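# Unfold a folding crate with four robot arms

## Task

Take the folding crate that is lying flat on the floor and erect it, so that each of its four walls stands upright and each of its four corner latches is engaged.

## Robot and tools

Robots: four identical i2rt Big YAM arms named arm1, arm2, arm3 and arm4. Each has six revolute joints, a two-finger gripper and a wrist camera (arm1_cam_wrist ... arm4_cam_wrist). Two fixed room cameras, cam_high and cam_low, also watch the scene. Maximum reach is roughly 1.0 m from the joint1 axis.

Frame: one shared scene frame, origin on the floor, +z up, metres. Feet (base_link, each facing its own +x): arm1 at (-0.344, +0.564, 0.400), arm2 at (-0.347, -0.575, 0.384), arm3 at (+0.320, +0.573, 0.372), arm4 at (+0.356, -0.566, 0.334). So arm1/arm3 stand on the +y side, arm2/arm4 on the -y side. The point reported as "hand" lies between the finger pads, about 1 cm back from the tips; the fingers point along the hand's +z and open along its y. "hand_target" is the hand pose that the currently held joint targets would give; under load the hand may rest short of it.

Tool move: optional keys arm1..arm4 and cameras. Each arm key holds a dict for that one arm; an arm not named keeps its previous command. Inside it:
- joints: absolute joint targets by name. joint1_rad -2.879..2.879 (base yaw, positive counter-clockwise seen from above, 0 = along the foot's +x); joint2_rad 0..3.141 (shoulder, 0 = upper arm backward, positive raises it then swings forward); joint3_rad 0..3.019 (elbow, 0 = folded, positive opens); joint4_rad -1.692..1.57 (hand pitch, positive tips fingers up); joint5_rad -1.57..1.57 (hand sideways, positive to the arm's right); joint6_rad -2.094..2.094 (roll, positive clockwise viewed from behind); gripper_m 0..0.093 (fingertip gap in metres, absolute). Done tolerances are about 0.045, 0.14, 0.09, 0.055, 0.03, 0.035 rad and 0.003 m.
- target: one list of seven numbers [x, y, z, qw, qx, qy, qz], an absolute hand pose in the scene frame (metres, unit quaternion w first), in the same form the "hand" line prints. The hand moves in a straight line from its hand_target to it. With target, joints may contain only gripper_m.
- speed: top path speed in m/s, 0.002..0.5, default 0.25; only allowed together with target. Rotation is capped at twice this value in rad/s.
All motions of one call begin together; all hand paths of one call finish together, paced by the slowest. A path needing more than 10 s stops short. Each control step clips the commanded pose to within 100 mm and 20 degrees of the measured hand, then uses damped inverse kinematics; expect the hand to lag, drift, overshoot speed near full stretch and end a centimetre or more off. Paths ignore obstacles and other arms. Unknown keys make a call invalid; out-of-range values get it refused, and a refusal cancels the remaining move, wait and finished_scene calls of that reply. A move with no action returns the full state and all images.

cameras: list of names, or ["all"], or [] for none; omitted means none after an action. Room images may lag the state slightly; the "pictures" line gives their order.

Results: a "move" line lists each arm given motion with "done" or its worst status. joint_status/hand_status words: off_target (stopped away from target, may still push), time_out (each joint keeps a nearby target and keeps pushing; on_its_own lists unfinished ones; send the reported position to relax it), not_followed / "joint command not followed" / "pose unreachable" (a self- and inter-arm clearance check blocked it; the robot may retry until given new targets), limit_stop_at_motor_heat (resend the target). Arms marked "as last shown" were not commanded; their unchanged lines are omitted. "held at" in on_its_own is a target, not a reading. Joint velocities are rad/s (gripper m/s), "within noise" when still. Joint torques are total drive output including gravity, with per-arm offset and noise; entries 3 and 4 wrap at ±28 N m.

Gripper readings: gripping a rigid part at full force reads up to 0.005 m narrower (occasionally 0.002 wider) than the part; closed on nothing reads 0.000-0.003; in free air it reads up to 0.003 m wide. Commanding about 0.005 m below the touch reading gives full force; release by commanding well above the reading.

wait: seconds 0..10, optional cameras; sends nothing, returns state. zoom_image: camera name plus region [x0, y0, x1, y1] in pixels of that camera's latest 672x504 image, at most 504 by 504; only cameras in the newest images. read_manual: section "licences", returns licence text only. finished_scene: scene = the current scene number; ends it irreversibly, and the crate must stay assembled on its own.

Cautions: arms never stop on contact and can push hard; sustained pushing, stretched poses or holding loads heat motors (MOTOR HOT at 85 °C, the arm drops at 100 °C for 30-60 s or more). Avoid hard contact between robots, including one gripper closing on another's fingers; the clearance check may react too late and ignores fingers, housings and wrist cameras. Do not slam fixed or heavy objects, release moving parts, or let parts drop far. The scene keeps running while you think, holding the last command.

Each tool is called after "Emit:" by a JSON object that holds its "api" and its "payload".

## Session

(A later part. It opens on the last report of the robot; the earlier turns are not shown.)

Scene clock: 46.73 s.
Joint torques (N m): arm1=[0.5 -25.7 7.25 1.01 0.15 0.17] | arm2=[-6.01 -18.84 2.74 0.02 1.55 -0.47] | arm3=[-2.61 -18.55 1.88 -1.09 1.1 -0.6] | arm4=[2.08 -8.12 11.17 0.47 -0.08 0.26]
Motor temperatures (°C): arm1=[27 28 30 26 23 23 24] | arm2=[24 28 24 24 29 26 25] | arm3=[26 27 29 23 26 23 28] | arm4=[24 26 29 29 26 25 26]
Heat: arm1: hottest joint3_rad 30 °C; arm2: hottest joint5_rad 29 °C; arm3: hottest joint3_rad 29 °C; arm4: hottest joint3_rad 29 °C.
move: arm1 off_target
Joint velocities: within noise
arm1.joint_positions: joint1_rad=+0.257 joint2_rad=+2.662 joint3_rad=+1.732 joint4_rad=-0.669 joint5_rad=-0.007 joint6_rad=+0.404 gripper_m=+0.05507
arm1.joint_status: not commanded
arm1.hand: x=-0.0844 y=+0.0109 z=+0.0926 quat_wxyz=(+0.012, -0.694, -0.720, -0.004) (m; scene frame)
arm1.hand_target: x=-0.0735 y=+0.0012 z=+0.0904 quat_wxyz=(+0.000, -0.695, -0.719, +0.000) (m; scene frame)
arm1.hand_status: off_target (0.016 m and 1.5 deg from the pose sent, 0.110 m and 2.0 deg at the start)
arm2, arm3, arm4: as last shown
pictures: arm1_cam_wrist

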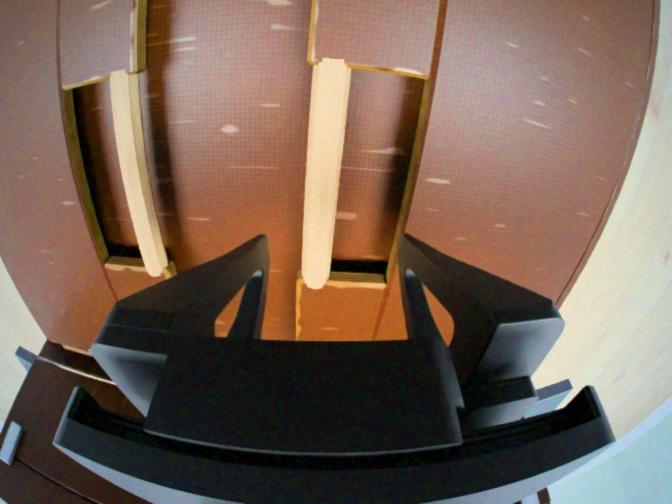

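Emit:
{"api": "move", "payload": {"arm1": {"target":[-0.068,0.0,0.026,0,0.695,0.719,0],"speed":0.08}, "cameras": ["arm1_cam_wrist","cam_low"]}}

Emit:
{"api": "move", "payload": {"arm1": {"joints":{"gripper_m":0.002}}, "cameras": ["arm1_cam_wrist"]}}

Scene clock: 49.47 s.
Joint torques (N m): arm1=[0.32 -25.93 7.35 0.84 0.16 0.17] | arm2=[-6.01 -18.78 2.76 -0.01 1.55 -0.47] | arm3=[-2.55 -18.26 1.84 -1.06 1.15 -0.58] | arm4=[2.02 -8.18 11.15 0.49 -0.08 0.26]
Motor temperatures (°C): arm1=[27 29 30 26 23 23 24] | arm2=[24 28 24 24 29 26 25] | arm3=[26 27 28 23 27 24 28] | arm4=[24 26 29 29 26 25 26]
Heat: arm1: hottest joint3_rad 30 °C; arm2: hottest joint5_rad 29 °C; arm3: hottest joint3_rad 28 °C; arm4: hottest joint3_rad 29 °C.
move: arm1 off_target
Joint velocities: within noise
arm1.joint_positions: joint1_rad=+0.264 joint2_rad=+2.809 joint3_rad=+1.852 joint4_rad=-0.635 joint5_rad=-0.007 joint6_rad=+0.413 gripper_m=+0.05507
arm1.joint_status: not commanded
arm1.hand: x=-0.0780 y=+0.0074 z=+0.0312 quat_wxyz=(+0.009, -0.694, -0.720, -0.003) (m; scene frame)
arm1.hand_target: x=-0.0681 y=+0.0012 z=+0.0258 quat_wxyz=(+0.000, -0.695, -0.719, +0.000) (m; scene frame)
arm1.hand_status: off_target (0.013 m and 1.1 deg from the pose sent, 0.069 m and 1.5 deg at the start)
arm2, arm3, arm4: as last shown
pictures: arm1_cam_wrist, cam_low

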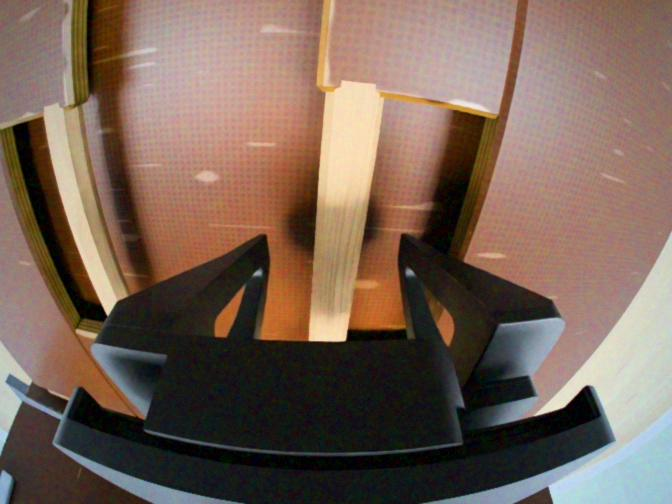

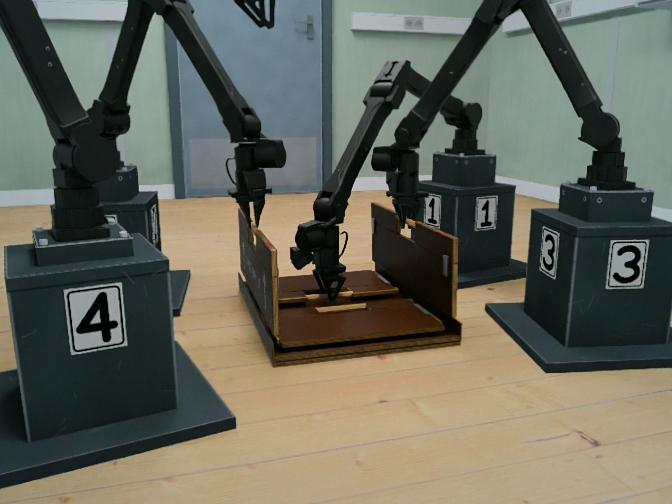

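Scene clock: 50.23 s.
Joint torques (N m): arm1=[0.73 -24.59 7.24 0.65 0.15 0] | arm2=[-5.95 -18.78 2.76 0.02 1.55 -0.47] | arm3=[-2.73 -18.14 1.94 -1.1 1.13 -0.57] | arm4=[2.08 -8.23 11.17 0.47 -0.08 0.26]
Motor temperatures (°C): arm1=[27 29 30 26 23 23 25] | arm2=[24 28 24 24 29 26 25] | arm3=[26 28 28 23 27 24 28] | arm4=[24 26 29 29 26 25 26]
Heat: arm1: hottest joint3_rad 30 °C; arm2: hottest joint5_rad 29 °C; arm3: hottest joint2_rad 28 °C; arm4: hottest joint3_rad 29 °C.
move: arm1 off_target
Joint velocities: within noise
arm1.joint_positions: joint1_rad=+0.263 joint2_rad=+2.809 joint3_rad=+1.852 joint4_rad=-0.635 joint5_rad=-0.003 joint6_rad=+0.440 gripper_m=+0.01716
arm1.joint_status: gripper_m off_target (ended at +0.01719, target +0.00200)
arm1.hand: x=-0.0796 y=+0.0066 z=+0.0313 quat_wxyz=(+0.010, -0.705, -0.710, -0.001) (m; scene frame)
arm1.hand_target: x=-0.0698 y=+0.0003 z=+0.0258 quat_wxyz=(+0.001, -0.699, -0.716, +0.002) (m; scene frame)
arm1.hand_status: not commanded
arm2, arm3, arm4: as last shown
pictures: arm1_cam_wrist

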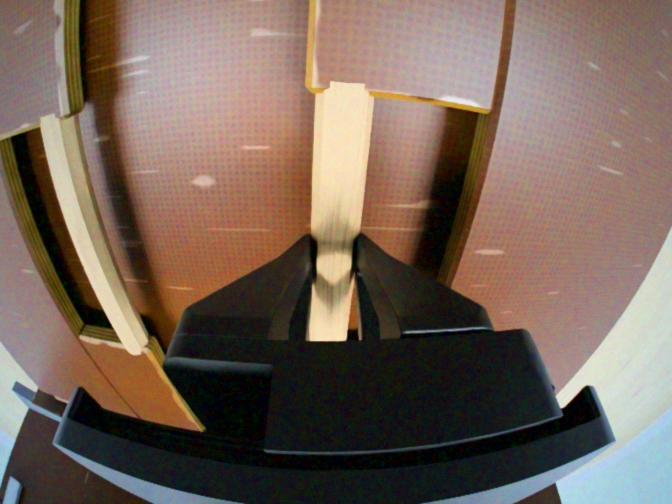

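Emit:
{"api": "move", "payload": {"arm1": {"target":[-0.089,0.0,0.146,0,0.695,0.719,0],"speed":0.1}}}

Emit:
{"api": "move", "payload": {"arm1": {"target":[-0.157,-0.003,0.22,0,0.695,0.719,0],"speed":0.1}}}

Emit:
{"api": "move", "payload": {"arm1": {"target":[-0.217,-0.006,0.245,0,0.695,0.719,0],"speed":0.1}}}

Emit:
{"api": "move", "payload": {"arm1": {"target":[-0.272,-0.008,0.243,0,0.695,0.719,0],"speed":0.08}}}

Emit:
{"api": "move", "payload": {"arm1": {"target":[-0.322,-0.01,0.228,0,0.695,0.719,0],"speed":0.06}, "cameras": ["arm1_cam_wrist","cam_low","cam_high"]}}

Scene clock: 53.93 s.
Joint torques (N m): arm1=[-0.56 -30.92 4.44 -0.88 0.56 -0.35] | arm2=[-5.95 -18.84 2.73 0.02 1.55 -0.46] | arm3=[-2.2 -17.85 2.29 -1.05 1.15 -0.55] | arm4=[2.14 -8.18 11.17 0.47 -0.08 0.26]
Motor temperatures (°C): arm1=[27 29 30 26 23 23 25] | arm2=[24 28 24 24 29 26 25] | arm3=[26 28 28 23 27 24 28] | arm4=[24 26 29 29 26 25 26]
Heat: arm1: hottest joint3_rad 30 °C; arm2: hottest joint5_rad 29 °C; arm3: hottest joint2_rad 28 °C; arm4: hottest joint3_rad 29 °C.
move: arm1 off_target
Joint velocities: within noise
arm1.joint_positions: joint1_rad=+0.237 joint2_rad=+2.611 joint3_rad=+1.689 joint4_rad=-0.661 joint5_rad=-0.021 joint6_rad=+0.440 gripper_m=+0.01652
arm1.joint_status: not commanded
arm1.hand: x=-0.0932 y=+0.0070 z=+0.1129 quat_wxyz=(+0.002, -0.714, -0.700, -0.008) (m; scene frame)
arm1.hand_target: x=-0.0917 y=-0.0044 z=+0.1442 quat_wxyz=(-0.005, -0.698, -0.716, +0.000) (m; scene frame)
arm1.hand_status: off_target (0.034 m and 3.2 deg from the pose sent, 0.115 m and 1.9 deg at the start)
arm2, arm4: as last shown
arm3.joint_positions: joint1_rad=-0.571 joint2_rad=+2.091 joint3_rad=+1.157 joint4_rad=-0.607 joint5_rad=-0.026 joint6_rad=+0.783 gripper_m=+0.01595
arm3.joint_status: not commanded
arm3.hand: x=-0.0327 y=+0.2148 z=+0.2408 quat_wxyz=(-0.020, -1.000, -0.001, +0.000) (m; scene frame)
arm3.hand_target: x=-0.0320 y=+0.2354 z=+0.2495 quat_wxyz=(+0.000, -1.000, -0.021, -0.001) (m; scene frame)
arm3.hand_status: not commanded
pictures: none

Scene clock: 55.60 s.
Joint torques (N m): arm1=[-1.03 -28.86 5.22 -0.24 0.51 -0.28] | arm2=[-6.01 -18.78 2.74 0.01 1.55 -0.46] | arm3=[-2.08 -17.73 2.24 -1.11 1.13 -0.51] | arm4=[2.08 -8.18 11.17 0.47 -0.08 0.26]
Motor temperatures (°C): arm1=[27 30 30 26 23 23 25] | arm2=[24 28 24 24 29 26 25] | arm3=[26 28 28 23 27 24 28] | arm4=[24 26 30 29 26 25 26]
Heat: arm1: hottest joint2_rad 30 °C; arm2: hottest joint5_rad 29 °C; arm3: hottest joint2_rad 28 °C; arm4: hottest joint3_rad 30 °C.
move: arm1 off_target
Joint velocities: within noise
arm1.joint_positions: joint1_rad=+0.155 joint2_rad=+2.409 joint3_rad=+1.540 joint4_rad=-0.727 joint5_rad=-0.015 joint6_rad=+0.330 gripper_m=+0.01498
arm1.joint_status: not commanded
arm1.hand: x=-0.1467 y=+0.0084 z=+0.1959 quat_wxyz=(+0.008, -0.704, -0.711, -0.008) (m; scene frame)
arm1.hand_target: x=-0.1506 y=-0.0011 z=+0.2193 quat_wxyz=(+0.000, -0.692, -0.722, +0.000) (m; scene frame)
arm1.hand_status: off_target (0.029 m and 1.9 deg from the pose sent, 0.125 m and 3.2 deg at the start)
arm2, arm4: as last shown
arm3.joint_positions: joint1_rad=-0.574 joint2_rad=+2.090 joint3_rad=+1.154 joint4_rad=-0.607 joint5_rad=-0.026 joint6_rad=+0.780 gripper_m=+0.01595
arm3.joint_status: not commanded
arm3.hand: x=-0.0329 y=+0.2168 z=+0.2408 quat_wxyz=(-0.019, -1.000, -0.001, -0.001) (m; scene frame)
arm3.hand_target: x=-0.0320 y=+0.2356 z=+0.2495 quat_wxyz=(+0.000, -1.000, -0.021, -0.001) (m; scene frame)
arm3.hand_status: not commanded
pictures: none

Scene clock: 57.00 s.
Joint torques (N m): arm1=[-3.25 -26.99 5.68 0.18 1.19 -0.32] | arm2=[-5.95 -18.84 2.74 0.01 1.55 -0.47] | arm3=[-2.14 -17.61 2.32 -1.13 1.13 -0.55] | arm4=[2.02 -8.18 11.15 0.49 -0.08 0.26]
Motor temperatures (°C): arm1=[27 30 30 26 23 23 25] | arm2=[24 28 24 24 29 26 26] | arm3=[26 28 28 23 27 24 28] | arm4=[24 26 30 29 26 25 26]
Heat: arm1: hottest joint2_rad 30 °C; arm2: hottest joint5_rad 29 °C; arm3: hottest joint2_rad 28 °C; arm4: hottest joint3_rad 30 °C.
move: arm1 off_target
Joint velocities: within noise
arm1.joint_positions: joint1_rad=+0.074 joint2_rad=+2.323 joint3_rad=+1.477 joint4_rad=-0.758 joint5_rad=-0.033 joint6_rad=+0.235 gripper_m=+0.01393
arm1.joint_status: not commanded
arm1.hand: x=-0.1927 y=+0.0085 z=+0.2294 quat_wxyz=(+0.005, -0.699, -0.715, -0.019) (m; scene frame)
arm1.hand_target: x=-0.2163 y=-0.0047 z=+0.2448 quat_wxyz=(+0.003, -0.696, -0.718, -0.002) (m; scene frame)
arm1.hand_status: off_target (0.032 m and 2.3 deg from the pose sent, 0.087 m and 1.9 deg at the start)
arm2.joint_positions: joint1_rad=-0.577 joint2_rad=+2.056 joint3_rad=+1.082 joint4_rad=-0.576 joint5_rad=-0.038 joint6_rad=+0.794 gripper_m=+0.01539
arm2.joint_status: not commanded
arm2.hand: x=-0.0381 y=-0.2092 z=+0.2545 quat_wxyz=(+0.006, +0.032, -0.999, -0.021) (m; scene frame)
arm2.hand_target: x=-0.0195 y=-0.2438 z=+0.2532 quat_wxyz=(+0.001, +0.018, -1.000, +0.000) (m; scene frame)
arm2.hand_status: not commanded
arm3, arm4: as last shown
arm3.hand_target: x=-0.0321 y=+0.2353 z=+0.2495 quat_wxyz=(+0.000, -1.000, -0.022, -0.001) (m; scene frame)
pictures: none

Scene clock: 58.50 s.
Joint torques (N m): arm1=[0.15 -24.06 5.2 0.95 0.14 -0.01] | arm2=[-5.95 -18.9 2.74 0.01 1.55 -0.47] | arm3=[-1.73 -17.9 2.51 -1.05 1.12 -0.53] | arm4=[2.02 -8.18 11.17 0.49 -0.08 0.27]
Motor temperatures (°C): arm1=[27 30 30 26 23 23 25] | arm2=[24 28 24 24 29 26 26] | arm3=[26 28 28 23 27 24 28] | arm4=[24 26 30 29 26 25 26]
Heat: arm1: hottest joint2_rad 30 °C; arm2: hottest joint5_rad 29 °C; arm3: hottest joint2_rad 28 °C; arm4: hottest joint3_rad 30 °C.
move: arm1 done
Joint velocities: within noise
arm1.joint_positions: joint1_rad=-0.059 joint2_rad=+2.286 joint3_rad=+1.456 joint4_rad=-0.750 joint5_rad=-0.007 joint6_rad=+0.097 gripper_m=+0.00206
arm1.joint_status: not commanded
arm1.on_its_own: gripper_m moved -0.01187 to your old target +0.00200
arm1.hand: x=-0.2721 y=-0.0087 z=+0.2448 quat_wxyz=(+0.002, -0.697, -0.717, -0.002) (m; scene frame)
arm1.hand_target: x=-0.2714 y=-0.0082 z=+0.2433 quat_wxyz=(+0.000, -0.692, -0.722, -0.001) (m; scene frame)
arm1.hand_status: done (0.002 m and 0.4 deg from the pose sent, 0.082 m and 2.3 deg at the start)
arm2, arm3, arm4: as last shown
pictures: none

Scene clock: 60.10 s.
Joint torques (N m): arm1=[-0.26 -22.18 5.34 1.1 0.15 -0.02] | arm2=[-5.95 -18.78 2.74 0.02 1.55 -0.47] | arm3=[-2.14 -17.73 2.5 -1.11 1.14 -0.52] | arm4=[2.08 -8.18 11.17 0.47 -0.08 0.26]
Motor temperatures (°C): arm1=[27 30 30 26 23 23 25] | arm2=[24 28 24 24 29 26 26] | arm3=[26 28 28 23 27 24 28] | arm4=[24 26 30 29 26 25 26]
Heat: arm1: hottest joint2_rad 30 °C; arm2: hottest joint5_rad 29 °C; arm3: hottest joint2_rad 28 °C; arm4: hottest joint3_rad 30 °C.
move: arm1 off_target
Joint velocities: within noise
arm1.joint_positions: joint1_rad=-0.144 joint2_rad=+2.289 joint3_rad=+1.451 joint4_rad=-0.719 joint5_rad=-0.007 joint6_rad=+0.026 gripper_m=+0.00206
arm1.joint_status: not commanded
arm1.hand: x=-0.3204 y=-0.0171 z=+0.2423 quat_wxyz=(-0.007, -0.702, -0.712, +0.006) (m; scene frame)
arm1.hand_target: x=-0.3245 y=-0.0104 z=+0.2284 quat_wxyz=(-0.001, -0.700, -0.714, +0.000) (m; scene frame)
arm1.hand_status: off_target (0.016 m and 1.5 deg from the pose sent, 0.053 m and 0.4 deg at the start)
arm2, arm3: as last shown
arm4.joint_positions: joint1_rad=+0.286 joint2_rad=+1.208 joint3_rad=+1.491 joint4_rad=-1.390 joint5_rad=+0.002 joint6_rad=+0.390 gripper_m=+0.05507
arm4.joint_status: not commanded
arm4.hand: x=+0.1537 y=-0.1884 z=+0.7278 quat_wxyz=(-0.078, +0.722, -0.652, -0.216) (m; scene frame)
arm4.hand_target: x=+0.1522 y=-0.1897 z=+0.7299 quat_wxyz=(-0.075, +0.719, -0.657, -0.215) (m; scene frame)
arm4.hand_status: not commanded
pictures: arm1_cam_wrist, cam_high, cam_low

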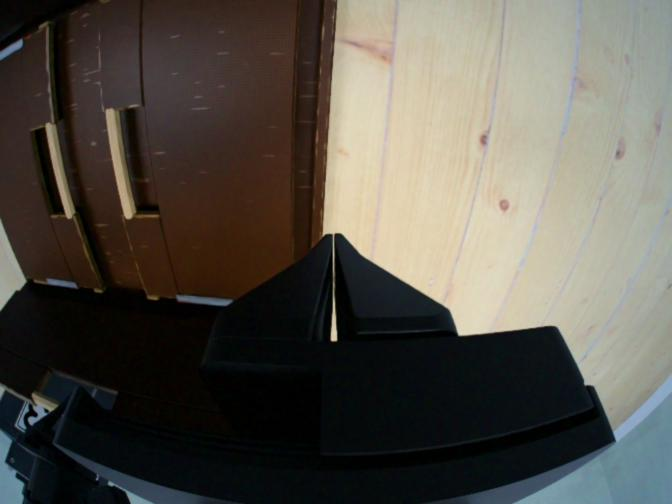

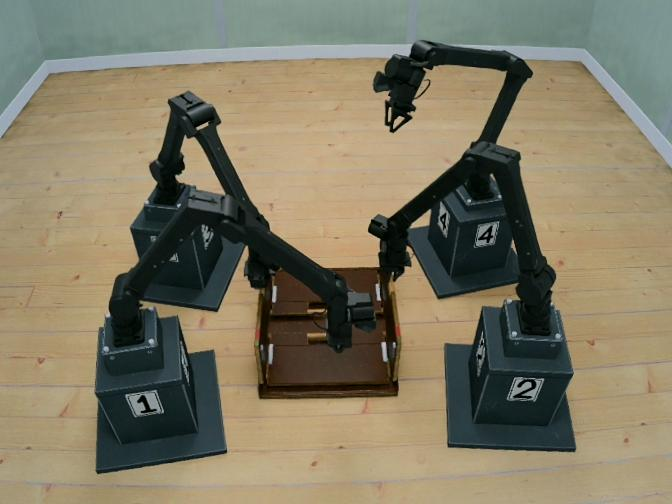

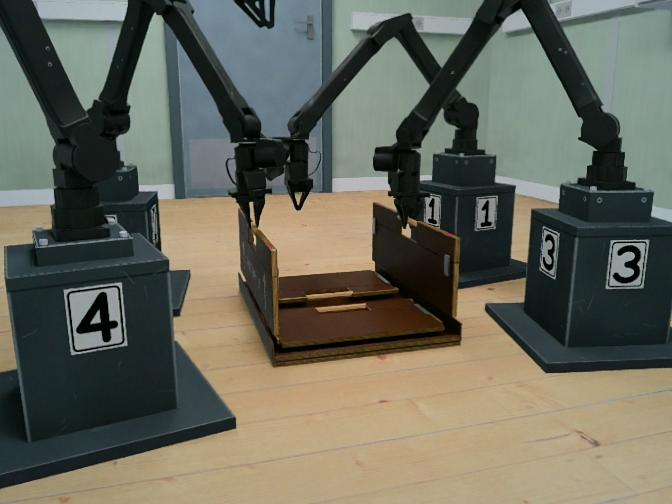

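Emit:
{"api": "move", "payload": {"arm1": {"target":[-0.09,-0.002,0.15,0,0.695,0.719,0],"speed":0.3,"joints":{"gripper_m":0.055}}}}

Emit:
{"api": "move", "payload": {"arm1": {"target":[-0.069,0.0,0.05,0,0.695,0.719,0],"speed":0.12}, "cameras": ["arm1_cam_wrist"]}}

Emit:
{"api": "move", "payload": {"arm1": {"target":[-0.069,0.0,0.015,0,0.695,0.719,0],"speed":0.05}, "cameras": ["cam_low"]}}

Emit:
{"api": "zoom_image", "payload": {"camera": "cam_low", "region": [270, 220, 420, 340]}}

Scene clock: 64.13 s.
Joint torques (N m): arm1=[-1.08 -24.59 7.91 0.38 0.26 0.19] | arm2=[-6.01 -18.78 2.74 -0.01 1.55 -0.46] | arm3=[-2.49 -17.73 2.51 -1.09 1.13 -0.48] | arm4=[2.02 -8.18 11.17 0.47 -0.08 0.26]
Motor temperatures (°C): arm1=[27 30 30 26 23 23 25] | arm2=[24 28 24 24 29 26 26] | arm3=[26 28 28 23 27 24 28] | arm4=[24 26 30 29 26 25 26]
Heat: arm1: hottest joint2_rad 30 °C; arm2: hottest joint5_rad 29 °C; arm3: hottest joint2_rad 28 °C; arm4: hottest joint3_rad 30 °C.
move: arm1 off_target
Joint velocities: within noise
arm1.joint_positions: joint1_rad=+0.247 joint2_rad=+2.519 joint3_rad=+1.637 joint4_rad=-0.700 joint5_rad=-0.004 joint6_rad=+0.367 gripper_m=+0.05493
arm1.joint_status: all done
arm1.hand: x=-0.0902 y=+0.0101 z=+0.1548 quat_wxyz=(+0.004, -0.684, -0.730, +0.000) (m; scene frame)
arm1.hand_target: x=-0.0901 y=+0.0002 z=+0.1496 quat_wxyz=(+0.003, -0.690, -0.724, +0.002) (m; scene frame)
arm1.hand_status: off_target (0.013 m and 1.9 deg from the pose sent, 0.249 m and 1.5 deg at the start)
arm2, arm3, arm4: as last shown
pictures: none

Scene clock: 65.90 s.
Joint torques (N m): arm1=[0.32 -25.29 7.15 0.81 0.1 0.21] | arm2=[-5.89 -18.78 2.74 0.02 1.55 -0.46] | arm3=[-2.2 -18.2 2.52 -1.16 1.11 -0.57] | arm4=[2.08 -8.18 11.18 0.47 -0.08 0.26]
Motor temperatures (°C): arm1=[27 30 30 26 23 23 25] | arm2=[24 28 24 24 29 26 26] | arm3=[26 28 28 23 27 24 28] | arm4=[24 26 30 29 26 25 26]
Heat: arm1: hottest joint2_rad 30 °C; arm2: hottest joint5_rad 29 °C; arm3: hottest joint2_rad 28 °C; arm4: hottest joint3_rad 30 °C.
move: arm1 off_target
Joint velocities: within noise
arm1.joint_positions: joint1_rad=+0.264 joint2_rad=+2.751 joint3_rad=+1.802 joint4_rad=-0.643 joint5_rad=-0.006 joint6_rad=+0.410 gripper_m=+0.05493
arm1.joint_status: not commanded
arm1.hand: x=-0.0785 y=+0.0082 z=+0.0553 quat_wxyz=(+0.009, -0.693, -0.721, -0.002) (m; scene frame)
arm1.hand_target: x=-0.0693 y=+0.0010 z=+0.0505 quat_wxyz=(+0.000, -0.695, -0.719, +0.000) (m; scene frame)
arm1.hand_status: off_target (0.014 m and 1.1 deg from the pose sent, 0.107 m and 1.9 deg at the start)
arm2, arm3, arm4: as last shown
pictures: arm1_cam_wrist

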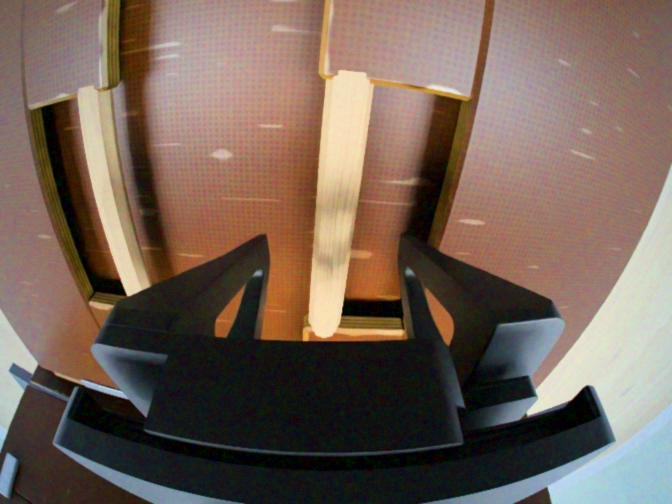

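Scene clock: 67.47 s.
Joint torques (N m): arm1=[0.03 -25 7.12 1.13 0.09 0.18] | arm2=[-5.95 -18.84 2.74 0.02 1.56 -0.47] | arm3=[-2.14 -17.85 2.47 -1.05 1.11 -0.49] | arm4=[2.08 -8.18 11.17 0.47 -0.08 0.26]
Motor temperatures (°C): arm1=[27 30 30 26 23 23 25] | arm2=[24 28 24 24 29 26 26] | arm3=[26 29 28 23 27 24 28] | arm4=[24 26 30 29 26 25 26]
Heat: arm1: hottest joint2_rad 30 °C; arm2: hottest joint5_rad 29 °C; arm3: hottest joint2_rad 29 °C; arm4: hottest joint3_rad 30 °C.
move: arm1 off_target
Joint velocities: within noise
arm1.joint_positions: joint1_rad=+0.266 joint2_rad=+2.834 joint3_rad=+1.873 joint4_rad=-0.632 joint5_rad=-0.006 joint6_rad=+0.411 gripper_m=+0.05493
arm1.joint_status: not commanded
arm1.hand: x=-0.0773 y=+0.0073 z=+0.0212 quat_wxyz=(+0.009, -0.693, -0.721, -0.002) (m; scene frame)
arm1.hand_target: x=-0.0683 y=+0.0008 z=+0.0155 quat_wxyz=(+0.000, -0.694, -0.720, +0.000) (m; scene frame)
arm1.hand_status: off_target (0.013 m and 1.1 deg from the pose sent, 0.042 m and 1.1 deg at the start)
arm2, arm3, arm4: as last shown
pictures: cam_low

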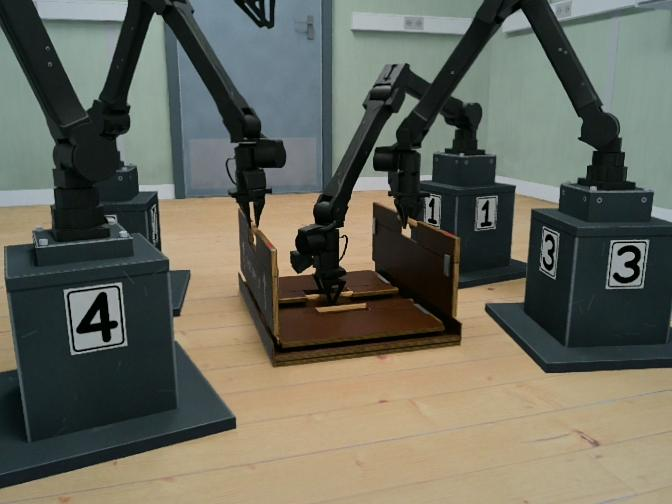

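Scaled by 3.360 from the camera's 672x504 image, which has a finer 960x720 frame.

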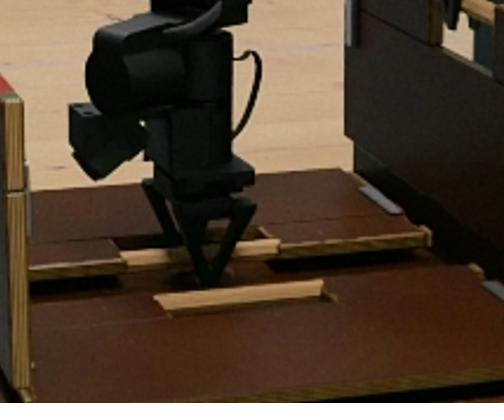

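Emit:
{"api": "move", "payload": {"arm1": {"joints":{"gripper_m":0.0}}}}

Emit:
{"api": "move", "payload": {"arm1": {"target":[-0.089,0.0,0.134,0,0.695,0.719,0],"speed":0.1}}}

Emit:
{"api": "move", "payload": {"arm1": {"target":[-0.16,-0.003,0.205,0,0.695,0.719,0],"speed":0.1}}}

Emit:
{"api": "move", "payload": {"arm1": {"target":[-0.215,-0.006,0.228,0,0.695,0.719,0],"speed":0.08}, "cameras": ["arm1_cam_wrist","cam_low"]}}

Scene clock: 69.53 s.
Joint torques (N m): arm1=[0.91 -25.11 7.21 0.77 0.11 -0.13] | arm2=[-6.01 -18.78 2.74 0.02 1.55 -0.47] | arm3=[-1.96 -17.9 2.41 -1.02 1.11 -0.49] | arm4=[2.08 -8.18 11.15 0.47 -0.08 0.26]
Motor temperatures (°C): arm1=[27 30 30 26 23 23 25] | arm2=[24 28 24 24 29 26 26] | arm3=[26 29 28 23 27 24 28] | arm4=[24 26 31 29 26 25 26]
Heat: arm1: hottest joint2_rad 30 °C; arm2: hottest joint5_rad 29 °C; arm3: hottest joint2_rad 29 °C; arm4: hottest joint3_rad 31 °C.
move: arm1 off_target
Joint velocities: within noise
arm1.joint_positions: joint1_rad=+0.264 joint2_rad=+2.834 joint3_rad=+1.873 joint4_rad=-0.632 joint5_rad=+0.000 joint6_rad=+0.456 gripper_m=+0.01788
arm1.joint_status: gripper_m off_target (ended at +0.01791, target +0.00000)
arm1.hand: x=-0.0791 y=+0.0064 z=+0.0212 quat_wxyz=(+0.010, -0.709, -0.705, +0.001) (m; scene frame)
arm1.hand_target: x=-0.0702 y=-0.0002 z=+0.0155 quat_wxyz=(+0.001, -0.698, -0.716, +0.003) (m; scene frame)
arm1.hand_status: not commanded
arm2, arm3, arm4: as last shown
pictures: none

Scene clock: 71.33 s.
Joint torques (N m): arm1=[-0.44 -31.21 4.48 -0.39 0.59 -0.49] | arm2=[-5.95 -18.84 2.76 0.02 1.55 -0.46] | arm3=[-1.9 -17.61 2.39 -1.09 1.11 -0.55] | arm4=[2.08 -8.18 11.17 0.47 -0.08 0.26]
Motor temperatures (°C): arm1=[27 30 30 26 23 23 25] | arm2=[24 28 24 24 29 26 26] | arm3=[26 29 28 23 27 24 28] | arm4=[24 26 31 29 26 25 26]
Heat: arm1: hottest joint2_rad 30 °C; arm2: hottest joint5_rad 29 °C; arm3: hottest joint2_rad 29 °C; arm4: hottest joint3_rad 31 °C.
move: arm1 off_target
Joint velocities: within noise
arm1.joint_positions: joint1_rad=+0.235 joint2_rad=+2.628 joint3_rad=+1.698 joint4_rad=-0.658 joint5_rad=-0.024 joint6_rad=+0.456 gripper_m=+0.01694
arm1.joint_status: not commanded
arm1.hand: x=-0.0941 y=+0.0080 z=+0.1050 quat_wxyz=(+0.004, -0.720, -0.694, -0.010) (m; scene frame)
arm1.hand_target: x=-0.0920 y=-0.0032 z=+0.1321 quat_wxyz=(-0.004, -0.699, -0.715, -0.002) (m; scene frame)
arm1.hand_status: off_target (0.030 m and 4.2 deg from the pose sent, 0.113 m and 2.6 deg at the start)
arm2, arm4: as last shown
arm3.joint_positions: joint1_rad=-0.574 joint2_rad=+2.090 joint3_rad=+1.154 joint4_rad=-0.607 joint5_rad=-0.026 joint6_rad=+0.780 gripper_m=+0.01595
arm3.joint_status: not commanded
arm3.hand: x=-0.0329 y=+0.2168 z=+0.2408 quat_wxyz=(-0.019, -1.000, -0.001, -0.001) (m; scene frame)
arm3.hand_target: x=-0.0321 y=+0.2353 z=+0.2495 quat_wxyz=(+0.000, -1.000, -0.022, -0.001) (m; scene frame)
arm3.hand_status: not commanded
pictures: none

Scene clock: 72.97 s.
Joint torques (N m): arm1=[-2.2 -29.51 4.64 -0.57 1.33 -0.57] | arm2=[-5.95 -18.78 2.76 0.02 1.55 -0.47] | arm3=[-2.02 -17.85 2.56 -1.01 1.13 -0.51] | arm4=[2.08 -8.18 11.17 0.47 -0.08 0.26]
Motor temperatures (°C): arm1=[27 31 30 26 23 23 25] | arm2=[24 28 24 24 29 26 26] | arm3=[26 29 28 23 27 24 28] | arm4=[24 26 31 29 26 25 26]
Heat: arm1: hottest joint2_rad 31 °C; arm2: hottest joint5_rad 29 °C; arm3: hottest joint2_rad 29 °C; arm4: hottest joint3_rad 31 °C.
move: arm1 off_target
Joint velocities: within noise
arm1.joint_positions: joint1_rad=+0.160 joint2_rad=+2.442 joint3_rad=+1.549 joint4_rad=-0.692 joint5_rad=-0.036 joint6_rad=+0.359 gripper_m=+0.01715
arm1.joint_status: not commanded
arm1.hand: x=-0.1400 y=+0.0085 z=+0.1788 quat_wxyz=(-0.001, -0.712, -0.702, -0.015) (m; scene frame)
arm1.hand_target: x=-0.1527 y=-0.0017 z=+0.2043 quat_wxyz=(-0.001, -0.692, -0.722, +0.000) (m; scene frame)
arm1.hand_status: off_target (0.035 m and 3.3 deg from the pose sent, 0.120 m and 4.2 deg at the start)
arm2.joint_positions: joint1_rad=-0.577 joint2_rad=+2.056 joint3_rad=+1.082 joint4_rad=-0.576 joint5_rad=-0.038 joint6_rad=+0.794 gripper_m=+0.01539
arm2.joint_status: not commanded
arm2.hand: x=-0.0381 y=-0.2092 z=+0.2545 quat_wxyz=(+0.006, +0.032, -0.999, -0.021) (m; scene frame)
arm2.hand_target: x=-0.0195 y=-0.2438 z=+0.2532 quat_wxyz=(+0.001, +0.018, -1.000, +0.000) (m; scene frame)
arm2.hand_status: not commanded
arm3, arm4: as last shown
pictures: none

Scene clock: 74.43 s.
Joint torques (N m): arm1=[-3.78 -27.05 5.38 0.31 1.57 -0.6] | arm2=[-5.95 -18.84 2.74 0.02 1.55 -0.47] | arm3=[-1.96 -17.38 2.39 -1.13 1.16 -0.52] | arm4=[2.08 -8.18 11.17 0.47 -0.08 0.27]
Motor temperatures (°C): arm1=[27 31 30 26 23 23 25] | arm2=[24 28 24 24 29 26 26] | arm3=[26 29 28 23 27 24 28] | arm4=[24 26 31 29 26 25 26]
Heat: arm1: hottest joint2_rad 31 °C; arm2: hottest joint5_rad 29 °C; arm3: hottest joint2_rad 29 °C; arm4: hottest joint3_rad 31 °C.
move: arm1 off_target
Joint velocities: within noise
arm1.joint_positions: joint1_rad=+0.083 joint2_rad=+2.352 joint3_rad=+1.486 joint4_rad=-0.736 joint5_rad=-0.041 joint6_rad=+0.272 gripper_m=+0.01712
arm1.joint_status: not commanded
arm1.hand: x=-0.1861 y=+0.0090 z=+0.2153 quat_wxyz=(+0.003, -0.708, -0.705, -0.021) (m; scene frame)
arm1.hand_target: x=-0.2145 y=-0.0042 z=+0.2277 quat_wxyz=(+0.004, -0.696, -0.718, -0.002) (m; scene frame)
arm1.hand_status: off_target (0.035 m and 3.3 deg from the pose sent, 0.091 m and 3.3 deg at the start)
arm2, arm3, arm4: as last shown
pictures: arm1_cam_wrist, cam_low

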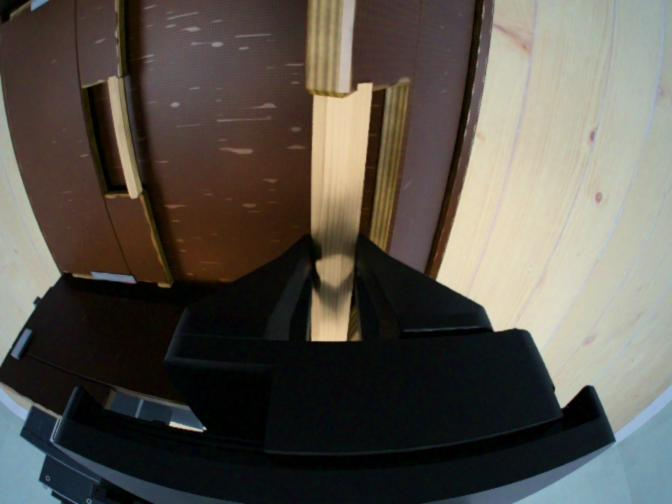

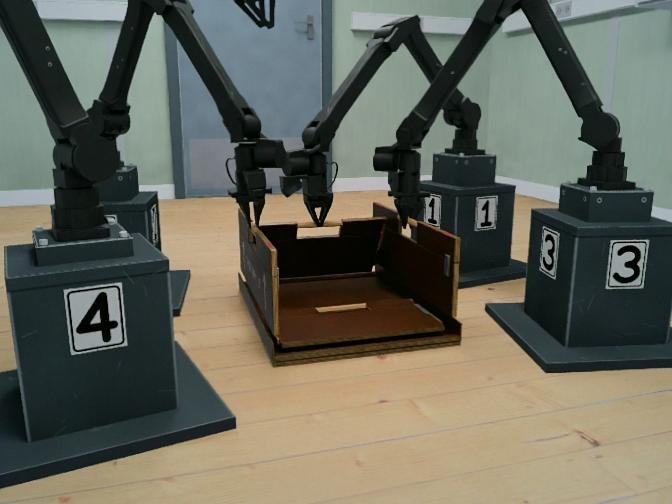

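Firm grip. Continue.

Emit:
{"api": "move", "payload": {"arm1": {"target":[-0.27,-0.008,0.23,0,0.695,0.719,0],"speed":0.08}}}

Emit:
{"api": "move", "payload": {"arm1": {"target":[-0.32,-0.01,0.222,0,0.695,0.719,0],"speed":0.06}}}

Emit:
{"api": "move", "payload": {"arm1": {"target":[-0.375,-0.012,0.215,0,0.695,0.719,0],"speed":0.06}, "cameras": ["arm1_cam_wrist","cam_low","cam_high"]}}

Emit:
{"api": "zoom_image", "payload": {"camera": "cam_high", "region": [240, 220, 420, 410]}}

Scene clock: 77.13 s.
Joint torques (N m): arm1=[-5.83 -23.12 6.2 1.66 2.07 -0.7] | arm2=[-6.01 -18.84 2.74 0.02 1.55 -0.46] | arm3=[-2.02 -17.49 2.48 -1.06 1.12 -0.55] | arm4=[2.02 -8.18 11.15 0.47 -0.08 0.27]
Motor temperatures (°C): arm1=[27 31 30 26 24 23 25] | arm2=[24 28 24 24 29 26 26] | arm3=[26 29 28 23 27 24 28] | arm4=[24 26 31 29 26 25 26]
Heat: arm1: hottest joint2_rad 31 °C; arm2: hottest joint5_rad 29 °C; arm3: hottest joint2_rad 29 °C; arm4: hottest joint3_rad 31 °C.
move: arm1 off_target
Joint velocities: within noise
arm1.joint_positions: joint1_rad=+0.014 joint2_rad=+2.300 joint3_rad=+1.442 joint4_rad=-0.744 joint5_rad=-0.055 joint6_rad=+0.192 gripper_m=+0.01697
arm1.joint_status: not commanded
arm1.hand: x=-0.2241 y=+0.0095 z=+0.2336 quat_wxyz=(-0.002, -0.705, -0.709, -0.027) (m; scene frame)
arm1.hand_target: x=-0.2678 y=-0.0060 z=+0.2313 quat_wxyz=(+0.001, -0.697, -0.718, -0.002) (m; scene frame)
arm1.hand_status: off_target (0.049 m and 3.5 deg from the pose sent, 0.087 m and 3.3 deg at the start)
arm2, arm3: as last shown
arm4.joint_positions: joint1_rad=+0.286 joint2_rad=+1.208 joint3_rad=+1.491 joint4_rad=-1.390 joint5_rad=+0.002 joint6_rad=+0.390 gripper_m=+0.05507
arm4.joint_status: not commanded
arm4.hand: x=+0.1537 y=-0.1884 z=+0.7278 quat_wxyz=(-0.078, +0.722, -0.652, -0.216) (m; scene frame)
arm4.hand_target: x=+0.1522 y=-0.1897 z=+0.7299 quat_wxyz=(-0.075, +0.719, -0.657, -0.215) (m; scene frame)
arm4.hand_status: not commanded
pictures: none

Scene clock: 78.73 s.
Joint torques (N m): arm1=[-8.47 -20.31 6.53 2.36 2.99 -0.77] | arm2=[-6.01 -18.84 2.76 0.02 1.55 -0.46] | arm3=[-2.2 -17.85 2.47 -1.05 1.13 -0.55] | arm4=[2.02 -8.18 11.17 0.47 -0.08 0.26]
Motor temperatures (°C): arm1=[27 31 30 26 24 23 25] | arm2=[24 28 24 24 29 26 26] | arm3=[26 29 28 23 27 24 28] | arm4=[24 26 31 29 26 25 26]
Heat: arm1: hottest joint2_rad 31 °C; arm2: hottest joint5_rad 29 °C; arm3: hottest joint2_rad 29 °C; arm4: hottest joint3_rad 31 °C.
move: arm1 off_target
Joint velocities: within noise
arm1.joint_positions: joint1_rad=-0.044 joint2_rad=+2.278 joint3_rad=+1.420 joint4_rad=-0.749 joint5_rad=-0.075 joint6_rad=+0.115 gripper_m=+0.01697
arm1.joint_status: not commanded
arm1.hand: x=-0.2540 y=+0.0102 z=+0.2405 quat_wxyz=(-0.009, -0.698, -0.715, -0.036) (m; scene frame)
arm1.hand_target: x=-0.3176 y=-0.0039 z=+0.2243 quat_wxyz=(+0.003, -0.697, -0.717, -0.003) (m; scene frame)
arm1.hand_status: off_target (0.071 m and 4.3 deg from the pose sent, 0.099 m and 3.5 deg at the start)
arm2, arm3, arm4: as last shown
arm2.hand_target: x=-0.0195 y=-0.2438 z=+0.2531 quat_wxyz=(+0.001, +0.018, -1.000, +0.000) (m; scene frame)
arm3.hand_target: x=-0.0320 y=+0.2353 z=+0.2495 quat_wxyz=(+0.000, -1.000, -0.022, -0.001) (m; scene frame)
pictures: none

Scene clock: 80.20 s.
Joint torques (N m): arm1=[-9.41 -17.9 7.42 3.21 3.34 -0.74] | arm2=[-5.95 -18.78 2.76 0.01 1.55 -0.46] | arm3=[-1.96 -18.02 2.4 -1.02 1.09 -0.53] | arm4=[2.08 -8.18 11.15 0.47 -0.09 0.26]
Motor temperatures (°C): arm1=[27 31 30 26 25 23 25] | arm2=[24 28 24 24 29 26 26] | arm3=[26 29 28 23 27 24 28] | arm4=[24 26 31 29 26 25 26]
Heat: arm1: hottest joint2_rad 31 °C; arm2: hottest joint5_rad 29 °C; arm3: hottest joint2_rad 29 °C; arm4: hottest joint3_rad 31 °C.
move: arm1 off_target
Joint velocities: within noise
arm1.joint_positions: joint1_rad=-0.119 joint2_rad=+2.261 joint3_rad=+1.404 joint4_rad=-0.756 joint5_rad=-0.085 joint6_rad=+0.022 gripper_m=+0.01708
arm1.joint_status: not commanded
arm1.hand: x=-0.2943 y=+0.0111 z=+0.2460 quat_wxyz=(-0.013, -0.691, -0.721, -0.042) (m; scene frame)
arm1.hand_target: x=-0.3702 y=-0.0027 z=+0.2206 quat_wxyz=(+0.002, -0.697, -0.717, -0.004) (m; scene frame)
arm1.hand_status: off_target (0.089 m and 5.1 deg from the pose sent, 0.126 m and 4.3 deg at the start)
arm2, arm3, arm4: as last shown
arm2.hand_target: x=-0.0196 y=-0.2438 z=+0.2531 quat_wxyz=(+0.001, +0.018, -1.000, +0.000) (m; scene frame)
arm3.hand_target: x=-0.0319 y=+0.2352 z=+0.2495 quat_wxyz=(+0.000, -1.000, -0.021, -0.001) (m; scene frame)
pictures: arm1_cam_wrist, cam_high, cam_low

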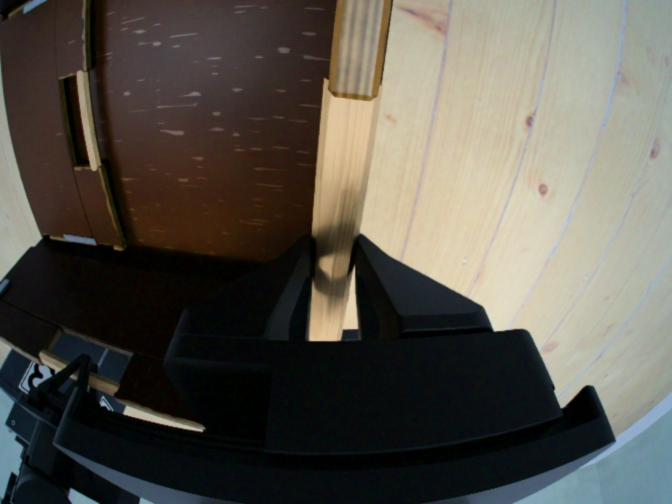

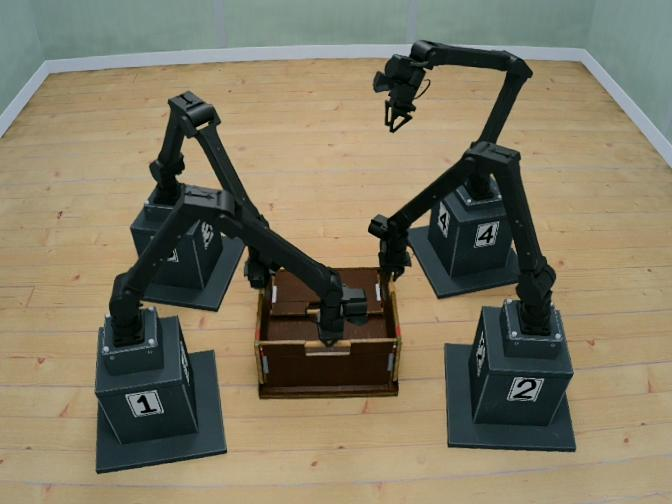

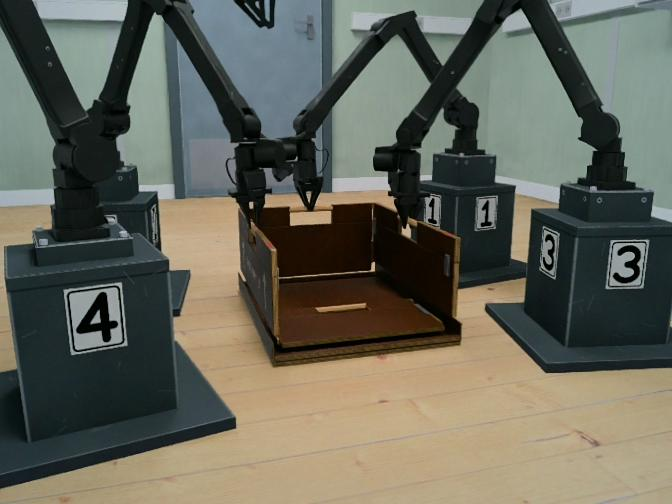

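Scaled by 2.653 from the camera's 672x504 image, which has a finer 960x720 frame.

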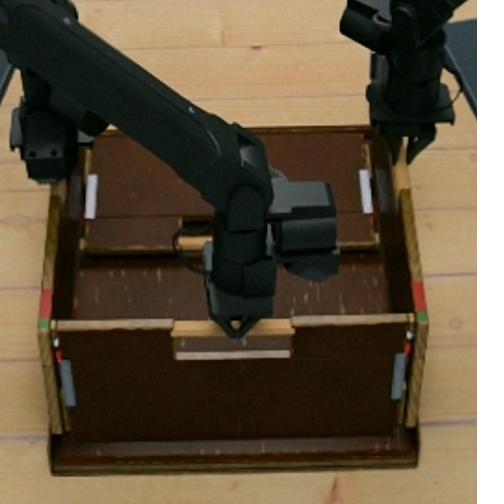

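Emit:
{"api": "move", "payload": {"arm1": {"target":[-0.41,-0.012,0.215,0,0.695,0.719,0],"speed":0.06}, "cameras": ["cam_high"]}}

Emit:
{"api": "zoom_image", "payload": {"camera": "cam_high", "region": [240, 220, 420, 410]}}

Scene clock: 82.30 s.
Joint torques (N m): arm1=[-11.16 -19.37 6.17 3.12 3.55 -0.85] | arm2=[-5.95 -18.84 2.74 0.01 1.55 -0.47] | arm3=[-1.79 -17.61 2.51 -0.94 1.14 -0.53] | arm4=[2.08 -8.23 11.17 0.47 -0.08 0.27]
Motor temperatures (°C): arm1=[27 31 30 26 26 23 25] | arm2=[24 28 24 24 29 26 26] | arm3=[26 29 28 23 27 24 28] | arm4=[24 26 31 29 26 25 26]
Heat: arm1: hottest joint2_rad 31 °C; arm2: hottest joint5_rad 29 °C; arm3: hottest joint2_rad 29 °C; arm4: hottest joint3_rad 31 °C.
move: arm1 off_target
Joint velocities: within noise
arm1.joint_positions: joint1_rad=-0.119 joint2_rad=+2.261 joint3_rad=+1.404 joint4_rad=-0.756 joint5_rad=-0.085 joint6_rad=+0.009 gripper_m=+0.01717
arm1.joint_status: not commanded
arm1.hand: x=-0.2943 y=+0.0111 z=+0.2460 quat_wxyz=(-0.013, -0.687, -0.725, -0.042) (m; scene frame)
arm1.hand_target: x=-0.3829 y=+0.0023 z=+0.2252 quat_wxyz=(+0.004, -0.696, -0.718, -0.004) (m; scene frame)
arm1.hand_status: off_target (0.122 m and 5.2 deg from the pose sent, 0.122 m and 5.1 deg at the start; pose on its path clipped on 26 of 35 steps)
arm2, arm3, arm4: as last shown
pictures: cam_high

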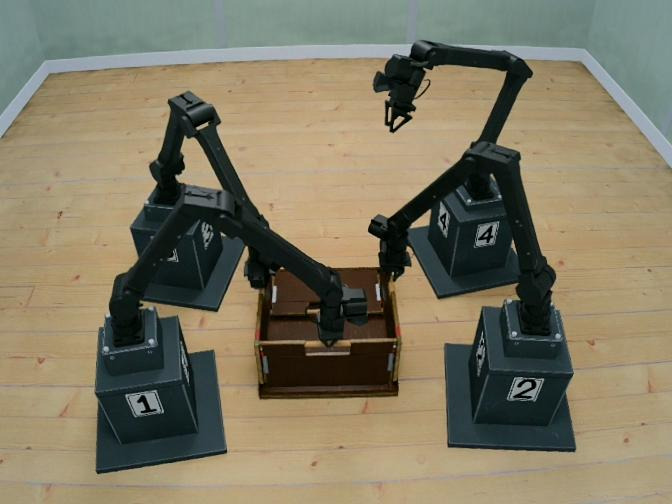

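Scaled by 2.653 from the camera's 672x504 image, which has a finer 960x720 frame.

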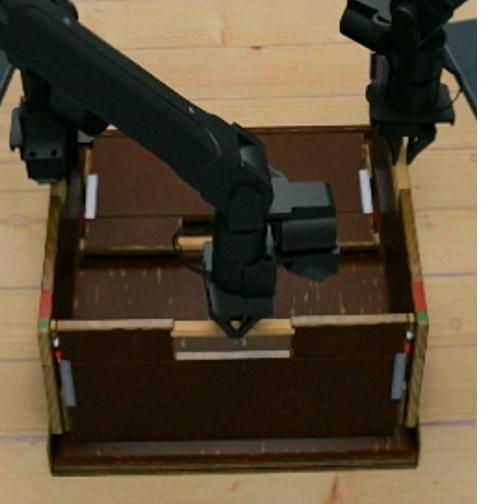

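At the stop. Release arm1, retract; bring arm4.

Emit:
{"api": "move", "payload": {"arm1": {"target":[-0.30,0.005,0.235,0,0.695,0.719,0],"speed":0.12}}}

Emit:
{"api": "move", "payload": {"arm1": {"joints":{"gripper_m":0.05}}}}

Emit:
{"api": "move", "payload": {"arm1": {"target":[-0.27,0.01,0.4,0,0.695,0.719,0],"speed":0.2}}}

Emit:
{"api": "move", "payload": {"arm1": {"joints":{"joint1_rad":-0.3,"joint2_rad":1.0,"joint3_rad":1.4,"joint4_rad":-1.3,"joint6_rad":0}}, "arm4": {"joints":{"joint1_rad":0.3,"joint2_rad":1.7,"joint3_rad":1.6,"joint4_rad":-1.35}}, "cameras": ["cam_low"]}}

Emit:
{"api": "move", "payload": {"arm4": {"target":[0.018,0.018,0.2,0,0.719,-0.695,0],"speed":0.25}}}

Emit:
{"api": "move", "payload": {"arm4": {"target":[0.018,0.014,0.08,0,0.719,-0.695,0],"speed":0.15}, "cameras": ["arm4_cam_wrist"]}}

Scene clock: 85.37 s.
Joint torques (N m): arm1=[-0.91 -21.83 5.39 2.62 1.92 -0.12] | arm2=[-5.89 -18.78 2.74 0.02 1.55 -0.46] | arm3=[-1.61 -18.02 2.51 -0.95 1.13 -0.53] | arm4=[2.08 -8.18 11.15 0.47 -0.08 0.26]
Motor temperatures (°C): arm1=[27 31 30 26 27 23 25] | arm2=[24 28 24 24 29 26 26] | arm3=[26 29 28 23 27 24 28] | arm4=[24 26 31 29 26 25 26]
Heat: arm1: hottest joint2_rad 31 °C; arm2: hottest joint5_rad 29 °C; arm3: hottest joint2_rad 29 °C; arm4: hottest joint3_rad 31 °C.
move: arm1 off_target
Joint velocities: within noise
arm1.joint_positions: joint1_rad=-0.099 joint2_rad=+2.255 joint3_rad=+1.393 joint4_rad=-0.739 joint5_rad=-0.049 joint6_rad=+0.066 gripper_m=+0.01717
arm1.joint_status: not commanded
arm1.hand: x=-0.2897 y=+0.0115 z=+0.2460 quat_wxyz=(-0.004, -0.700, -0.713, -0.024) (m; scene frame)
arm1.hand_target: x=-0.3012 y=+0.0052 z=+0.2352 quat_wxyz=(+0.001, -0.696, -0.718, +0.000) (m; scene frame)
arm1.hand_status: off_target (0.016 m and 3.0 deg from the pose sent, 0.014 m and 5.2 deg at the start)
arm2, arm3, arm4: as last shown
pictures: none

Scene clock: 86.03 s.
Joint torques (N m): arm1=[-0.97 -21.66 5.44 1.1 0.21 -0.03] | arm2=[-5.89 -18.84 2.76 0.01 1.55 -0.46] | arm3=[-2.37 -17.79 2.47 -1.02 1.13 -0.5] | arm4=[2.08 -8.18 11.17 0.47 -0.08 0.27]
Motor temperatures (°C): arm1=[27 31 30 26 27 23 25] | arm2=[24 28 24 24 29 26 26] | arm3=[26 29 28 23 27 24 28] | arm4=[24 26 31 29 26 25 26]
Heat: arm1: hottest joint2_rad 31 °C; arm2: hottest joint5_rad 29 °C; arm3: hottest joint2_rad 29 °C; arm4: hottest joint3_rad 31 °C.
move: arm1 done
Joint velocities: within noise
arm1.joint_positions: joint1_rad=-0.104 joint2_rad=+2.258 joint3_rad=+1.391 joint4_rad=-0.706 joint5_rad=-0.006 joint6_rad=+0.058 gripper_m=+0.04989
arm1.joint_status: all done
arm1.hand: x=-0.2991 y=+0.0040 z=+0.2438 quat_wxyz=(-0.001, -0.699, -0.715, +0.001) (m; scene frame)
arm1.hand_target: x=-0.3044 y=+0.0056 z=+0.2348 quat_wxyz=(+0.002, -0.698, -0.716, +0.000) (m; scene frame)
arm1.hand_status: not commanded
arm2, arm4: as last shown
arm3.joint_positions: joint1_rad=-0.574 joint2_rad=+2.090 joint3_rad=+1.154 joint4_rad=-0.607 joint5_rad=-0.026 joint6_rad=+0.780 gripper_m=+0.01595
arm3.joint_status: not commanded
arm3.hand: x=-0.0329 y=+0.2168 z=+0.2408 quat_wxyz=(-0.019, -1.000, -0.001, -0.001) (m; scene frame)
arm3.hand_target: x=-0.0319 y=+0.2352 z=+0.2495 quat_wxyz=(+0.000, -1.000, -0.021, -0.001) (m; scene frame)
arm3.hand_status: not commanded
pictures: none

Scene clock: 87.63 s.
Joint torques (N m): arm1=[0.32 -21.25 10.04 0.18 0.11 0.19] | arm2=[-5.95 -18.78 2.74 0.02 1.55 -0.46] | arm3=[-1.96 -17.96 2.44 -1.05 1.1 -0.54] | arm4=[2.08 -8.23 11.17 0.47 -0.08 0.26]
Motor temperatures (°C): arm1=[27 31 30 26 27 23 25] | arm2=[24 28 24 24 30 26 26] | arm3=[26 29 28 23 27 24 28] | arm4=[24 26 32 29 26 25 26]
Heat: arm1: hottest joint2_rad 31 °C; arm2: hottest joint5_rad 30 °C; arm3: hottest joint2_rad 29 °C; arm4: hottest joint3_rad 32 °C.
move: arm1 off_target
Joint velocities: within noise
arm1.joint_positions: joint1_rad=-0.053 joint2_rad=+1.990 joint3_rad=+1.384 joint4_rad=-1.005 joint5_rad=-0.006 joint6_rad=+0.075 gripper_m=+0.04996
arm1.joint_status: not commanded
arm1.hand: x=-0.2726 y=+0.0271 z=+0.3860 quat_wxyz=(+0.014, -0.687, -0.726, -0.011) (m; scene frame)
arm1.hand_target: x=-0.2676 y=+0.0095 z=+0.3998 quat_wxyz=(+0.000, -0.690, -0.724, +0.000) (m; scene frame)
arm1.hand_status: off_target (0.022 m and 2.4 deg from the pose sent, 0.159 m and 0.7 deg at the start)
arm2.joint_positions: joint1_rad=-0.577 joint2_rad=+2.056 joint3_rad=+1.082 joint4_rad=-0.576 joint5_rad=-0.038 joint6_rad=+0.794 gripper_m=+0.01539
arm2.joint_status: not commanded
arm2.hand: x=-0.0381 y=-0.2092 z=+0.2545 quat_wxyz=(+0.006, +0.032, -0.999, -0.021) (m; scene frame)
arm2.hand_target: x=-0.0196 y=-0.2438 z=+0.2531 quat_wxyz=(+0.001, +0.018, -1.000, +0.000) (m; scene frame)
arm2.hand_status: not commanded
arm3, arm4: as last shown
pictures: none

Scene clock: 89.37 s.
Joint torques (N m): arm1=[0.26 -6.3 9.69 1.37 0.12 -0.03] | arm2=[-5.89 -18.78 2.74 0.02 1.55 -0.46] | arm3=[-1.85 -17.55 2.45 -0.99 1.11 -0.51] | arm4=[2.37 -16.03 12.04 0.46 -0.08 0.28]
Motor temperatures (°C): arm1=[27 31 30 26 26 23 25] | arm2=[24 28 24 24 30 26 26] | arm3=[26 29 28 23 27 24 28] | arm4=[24 26 32 29 26 25 26]
Heat: arm1: hottest joint2_rad 31 °C; arm2: hottest joint5_rad 30 °C; arm3: hottest joint2_rad 29 °C; arm4: hottest joint3_rad 32 °C.
move: arm1 done; arm4 done
Joint velocities: within noise
arm1.joint_positions: joint1_rad=-0.303 joint2_rad=+0.993 joint3_rad=+1.384 joint4_rad=-1.292 joint5_rad=-0.006 joint6_rad=+0.012 gripper_m=+0.04996
arm1.joint_status: all done
arm1.hand: x=-0.3859 y=+0.1904 z=+0.8383 quat_wxyz=(-0.222, -0.708, -0.623, +0.247) (m; scene frame)
arm1.hand_target: x=-0.3845 y=+0.1893 z=+0.8430 quat_wxyz=(-0.222, -0.703, -0.629, +0.248) (m; scene frame)
arm1.hand_status: not commanded
arm2, arm3: as last shown
arm4.joint_positions: joint1_rad=+0.292 joint2_rad=+1.697 joint3_rad=+1.575 joint4_rad=-1.358 joint5_rad=+0.002 joint6_rad=+0.392 gripper_m=+0.05507
arm4.joint_status: all done
arm4.hand: x=+0.0987 y=-0.0931 z=+0.5386 quat_wxyz=(-0.016, +0.743, -0.667, -0.043) (m; scene frame)
arm4.hand_target: x=+0.0900 y=-0.0875 z=+0.5466 quat_wxyz=(-0.020, +0.740, -0.670, -0.056) (m; scene frame)
arm4.hand_status: not commanded
pictures: cam_low

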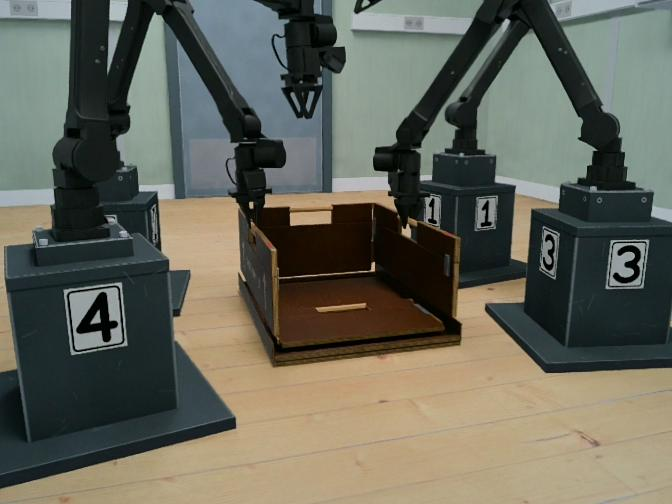

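Scene clock: 91.87 s.
Joint torques (N m): arm1=[0.38 -5.89 9.63 1.36 0.14 -0.02] | arm2=[-5.83 -18.78 2.76 0.02 1.55 -0.46] | arm3=[-1.85 -17.96 2.41 -1.03 1.12 -0.51] | arm4=[2.32 -21.83 11.49 -0.43 -0.09 0.27]
Motor temperatures (°C): arm1=[27 31 30 26 26 23 25] | arm2=[24 28 24 24 30 26 26] | arm3=[26 29 28 23 27 24 28] | arm4=[24 26 32 29 26 25 26]
Heat: arm1: hottest joint2_rad 31 °C; arm2: hottest joint5_rad 30 °C; arm3: hottest joint2_rad 29 °C; arm4: hottest joint3_rad 32 °C.
move: arm4 off_target
Joint velocities: within noise
arm1, arm2, arm3: as last shown
arm4.joint_positions: joint1_rad=+0.307 joint2_rad=+2.410 joint3_rad=+1.802 joint4_rad=-0.973 joint5_rad=+0.002 joint6_rad=+0.464 gripper_m=+0.05507
arm4.joint_status: not commanded
arm4.hand: x=+0.0316 y=+0.0085 z=+0.2009 quat_wxyz=(+0.001, +0.725, -0.689, +0.005) (m; scene frame)
arm4.hand_target: x=+0.0210 y=+0.0151 z=+0.1995 quat_wxyz=(+0.000, +0.722, -0.692, +0.000) (m; scene frame)
arm4.hand_status: off_target (0.017 m and 1.1 deg from the pose sent, 0.365 m and 6.7 deg at the start)
pictures: none

Scene clock: 93.57 s.
Joint torques (N m): arm1=[0.26 -6.24 9.65 1.4 0.13 -0.03] | arm2=[-5.95 -18.84 2.74 0.01 1.55 -0.46] | arm3=[-1.73 -17.73 2.36 -1.06 1.1 -0.5] | arm4=[2.37 -21.83 10.41 0.27 -0.11 0.28]
Motor temperatures (°C): arm1=[27 31 31 26 26 23 25] | arm2=[24 28 24 24 30 26 26] | arm3=[26 29 28 23 27 24 28] | arm4=[24 26 31 29 26 25 26]
Heat: arm1: hottest joint2_rad 31 °C; arm2: hottest joint5_rad 30 °C; arm3: hottest joint2_rad 29 °C; arm4: hottest joint3_rad 31 °C.
move: arm4 off_target
Joint velocities: within noise
arm1, arm2, arm3: as last shown
arm4.joint_positions: joint1_rad=+0.312 joint2_rad=+2.619 joint3_rad=+1.871 joint4_rad=-0.841 joint5_rad=+0.002 joint6_rad=+0.476 gripper_m=+0.05507
arm4.joint_status: not commanded
arm4.hand: x=+0.0292 y=+0.0065 z=+0.0873 quat_wxyz=(+0.002, +0.722, -0.692, +0.009) (m; scene frame)
arm4.hand_target: x=+0.0185 y=+0.0129 z=+0.0808 quat_wxyz=(+0.000, +0.719, -0.695, -0.001) (m; scene frame)
arm4.hand_status: off_target (0.015 m and 1.2 deg from the pose sent, 0.122 m and 1.1 deg at the start)
pictures: arm4_cam_wrist

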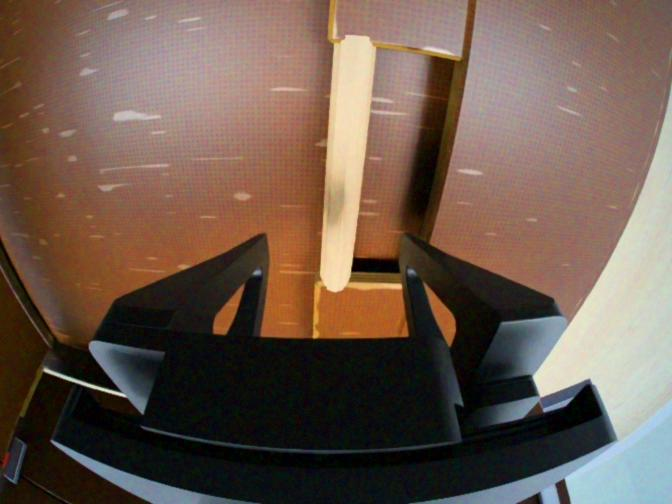

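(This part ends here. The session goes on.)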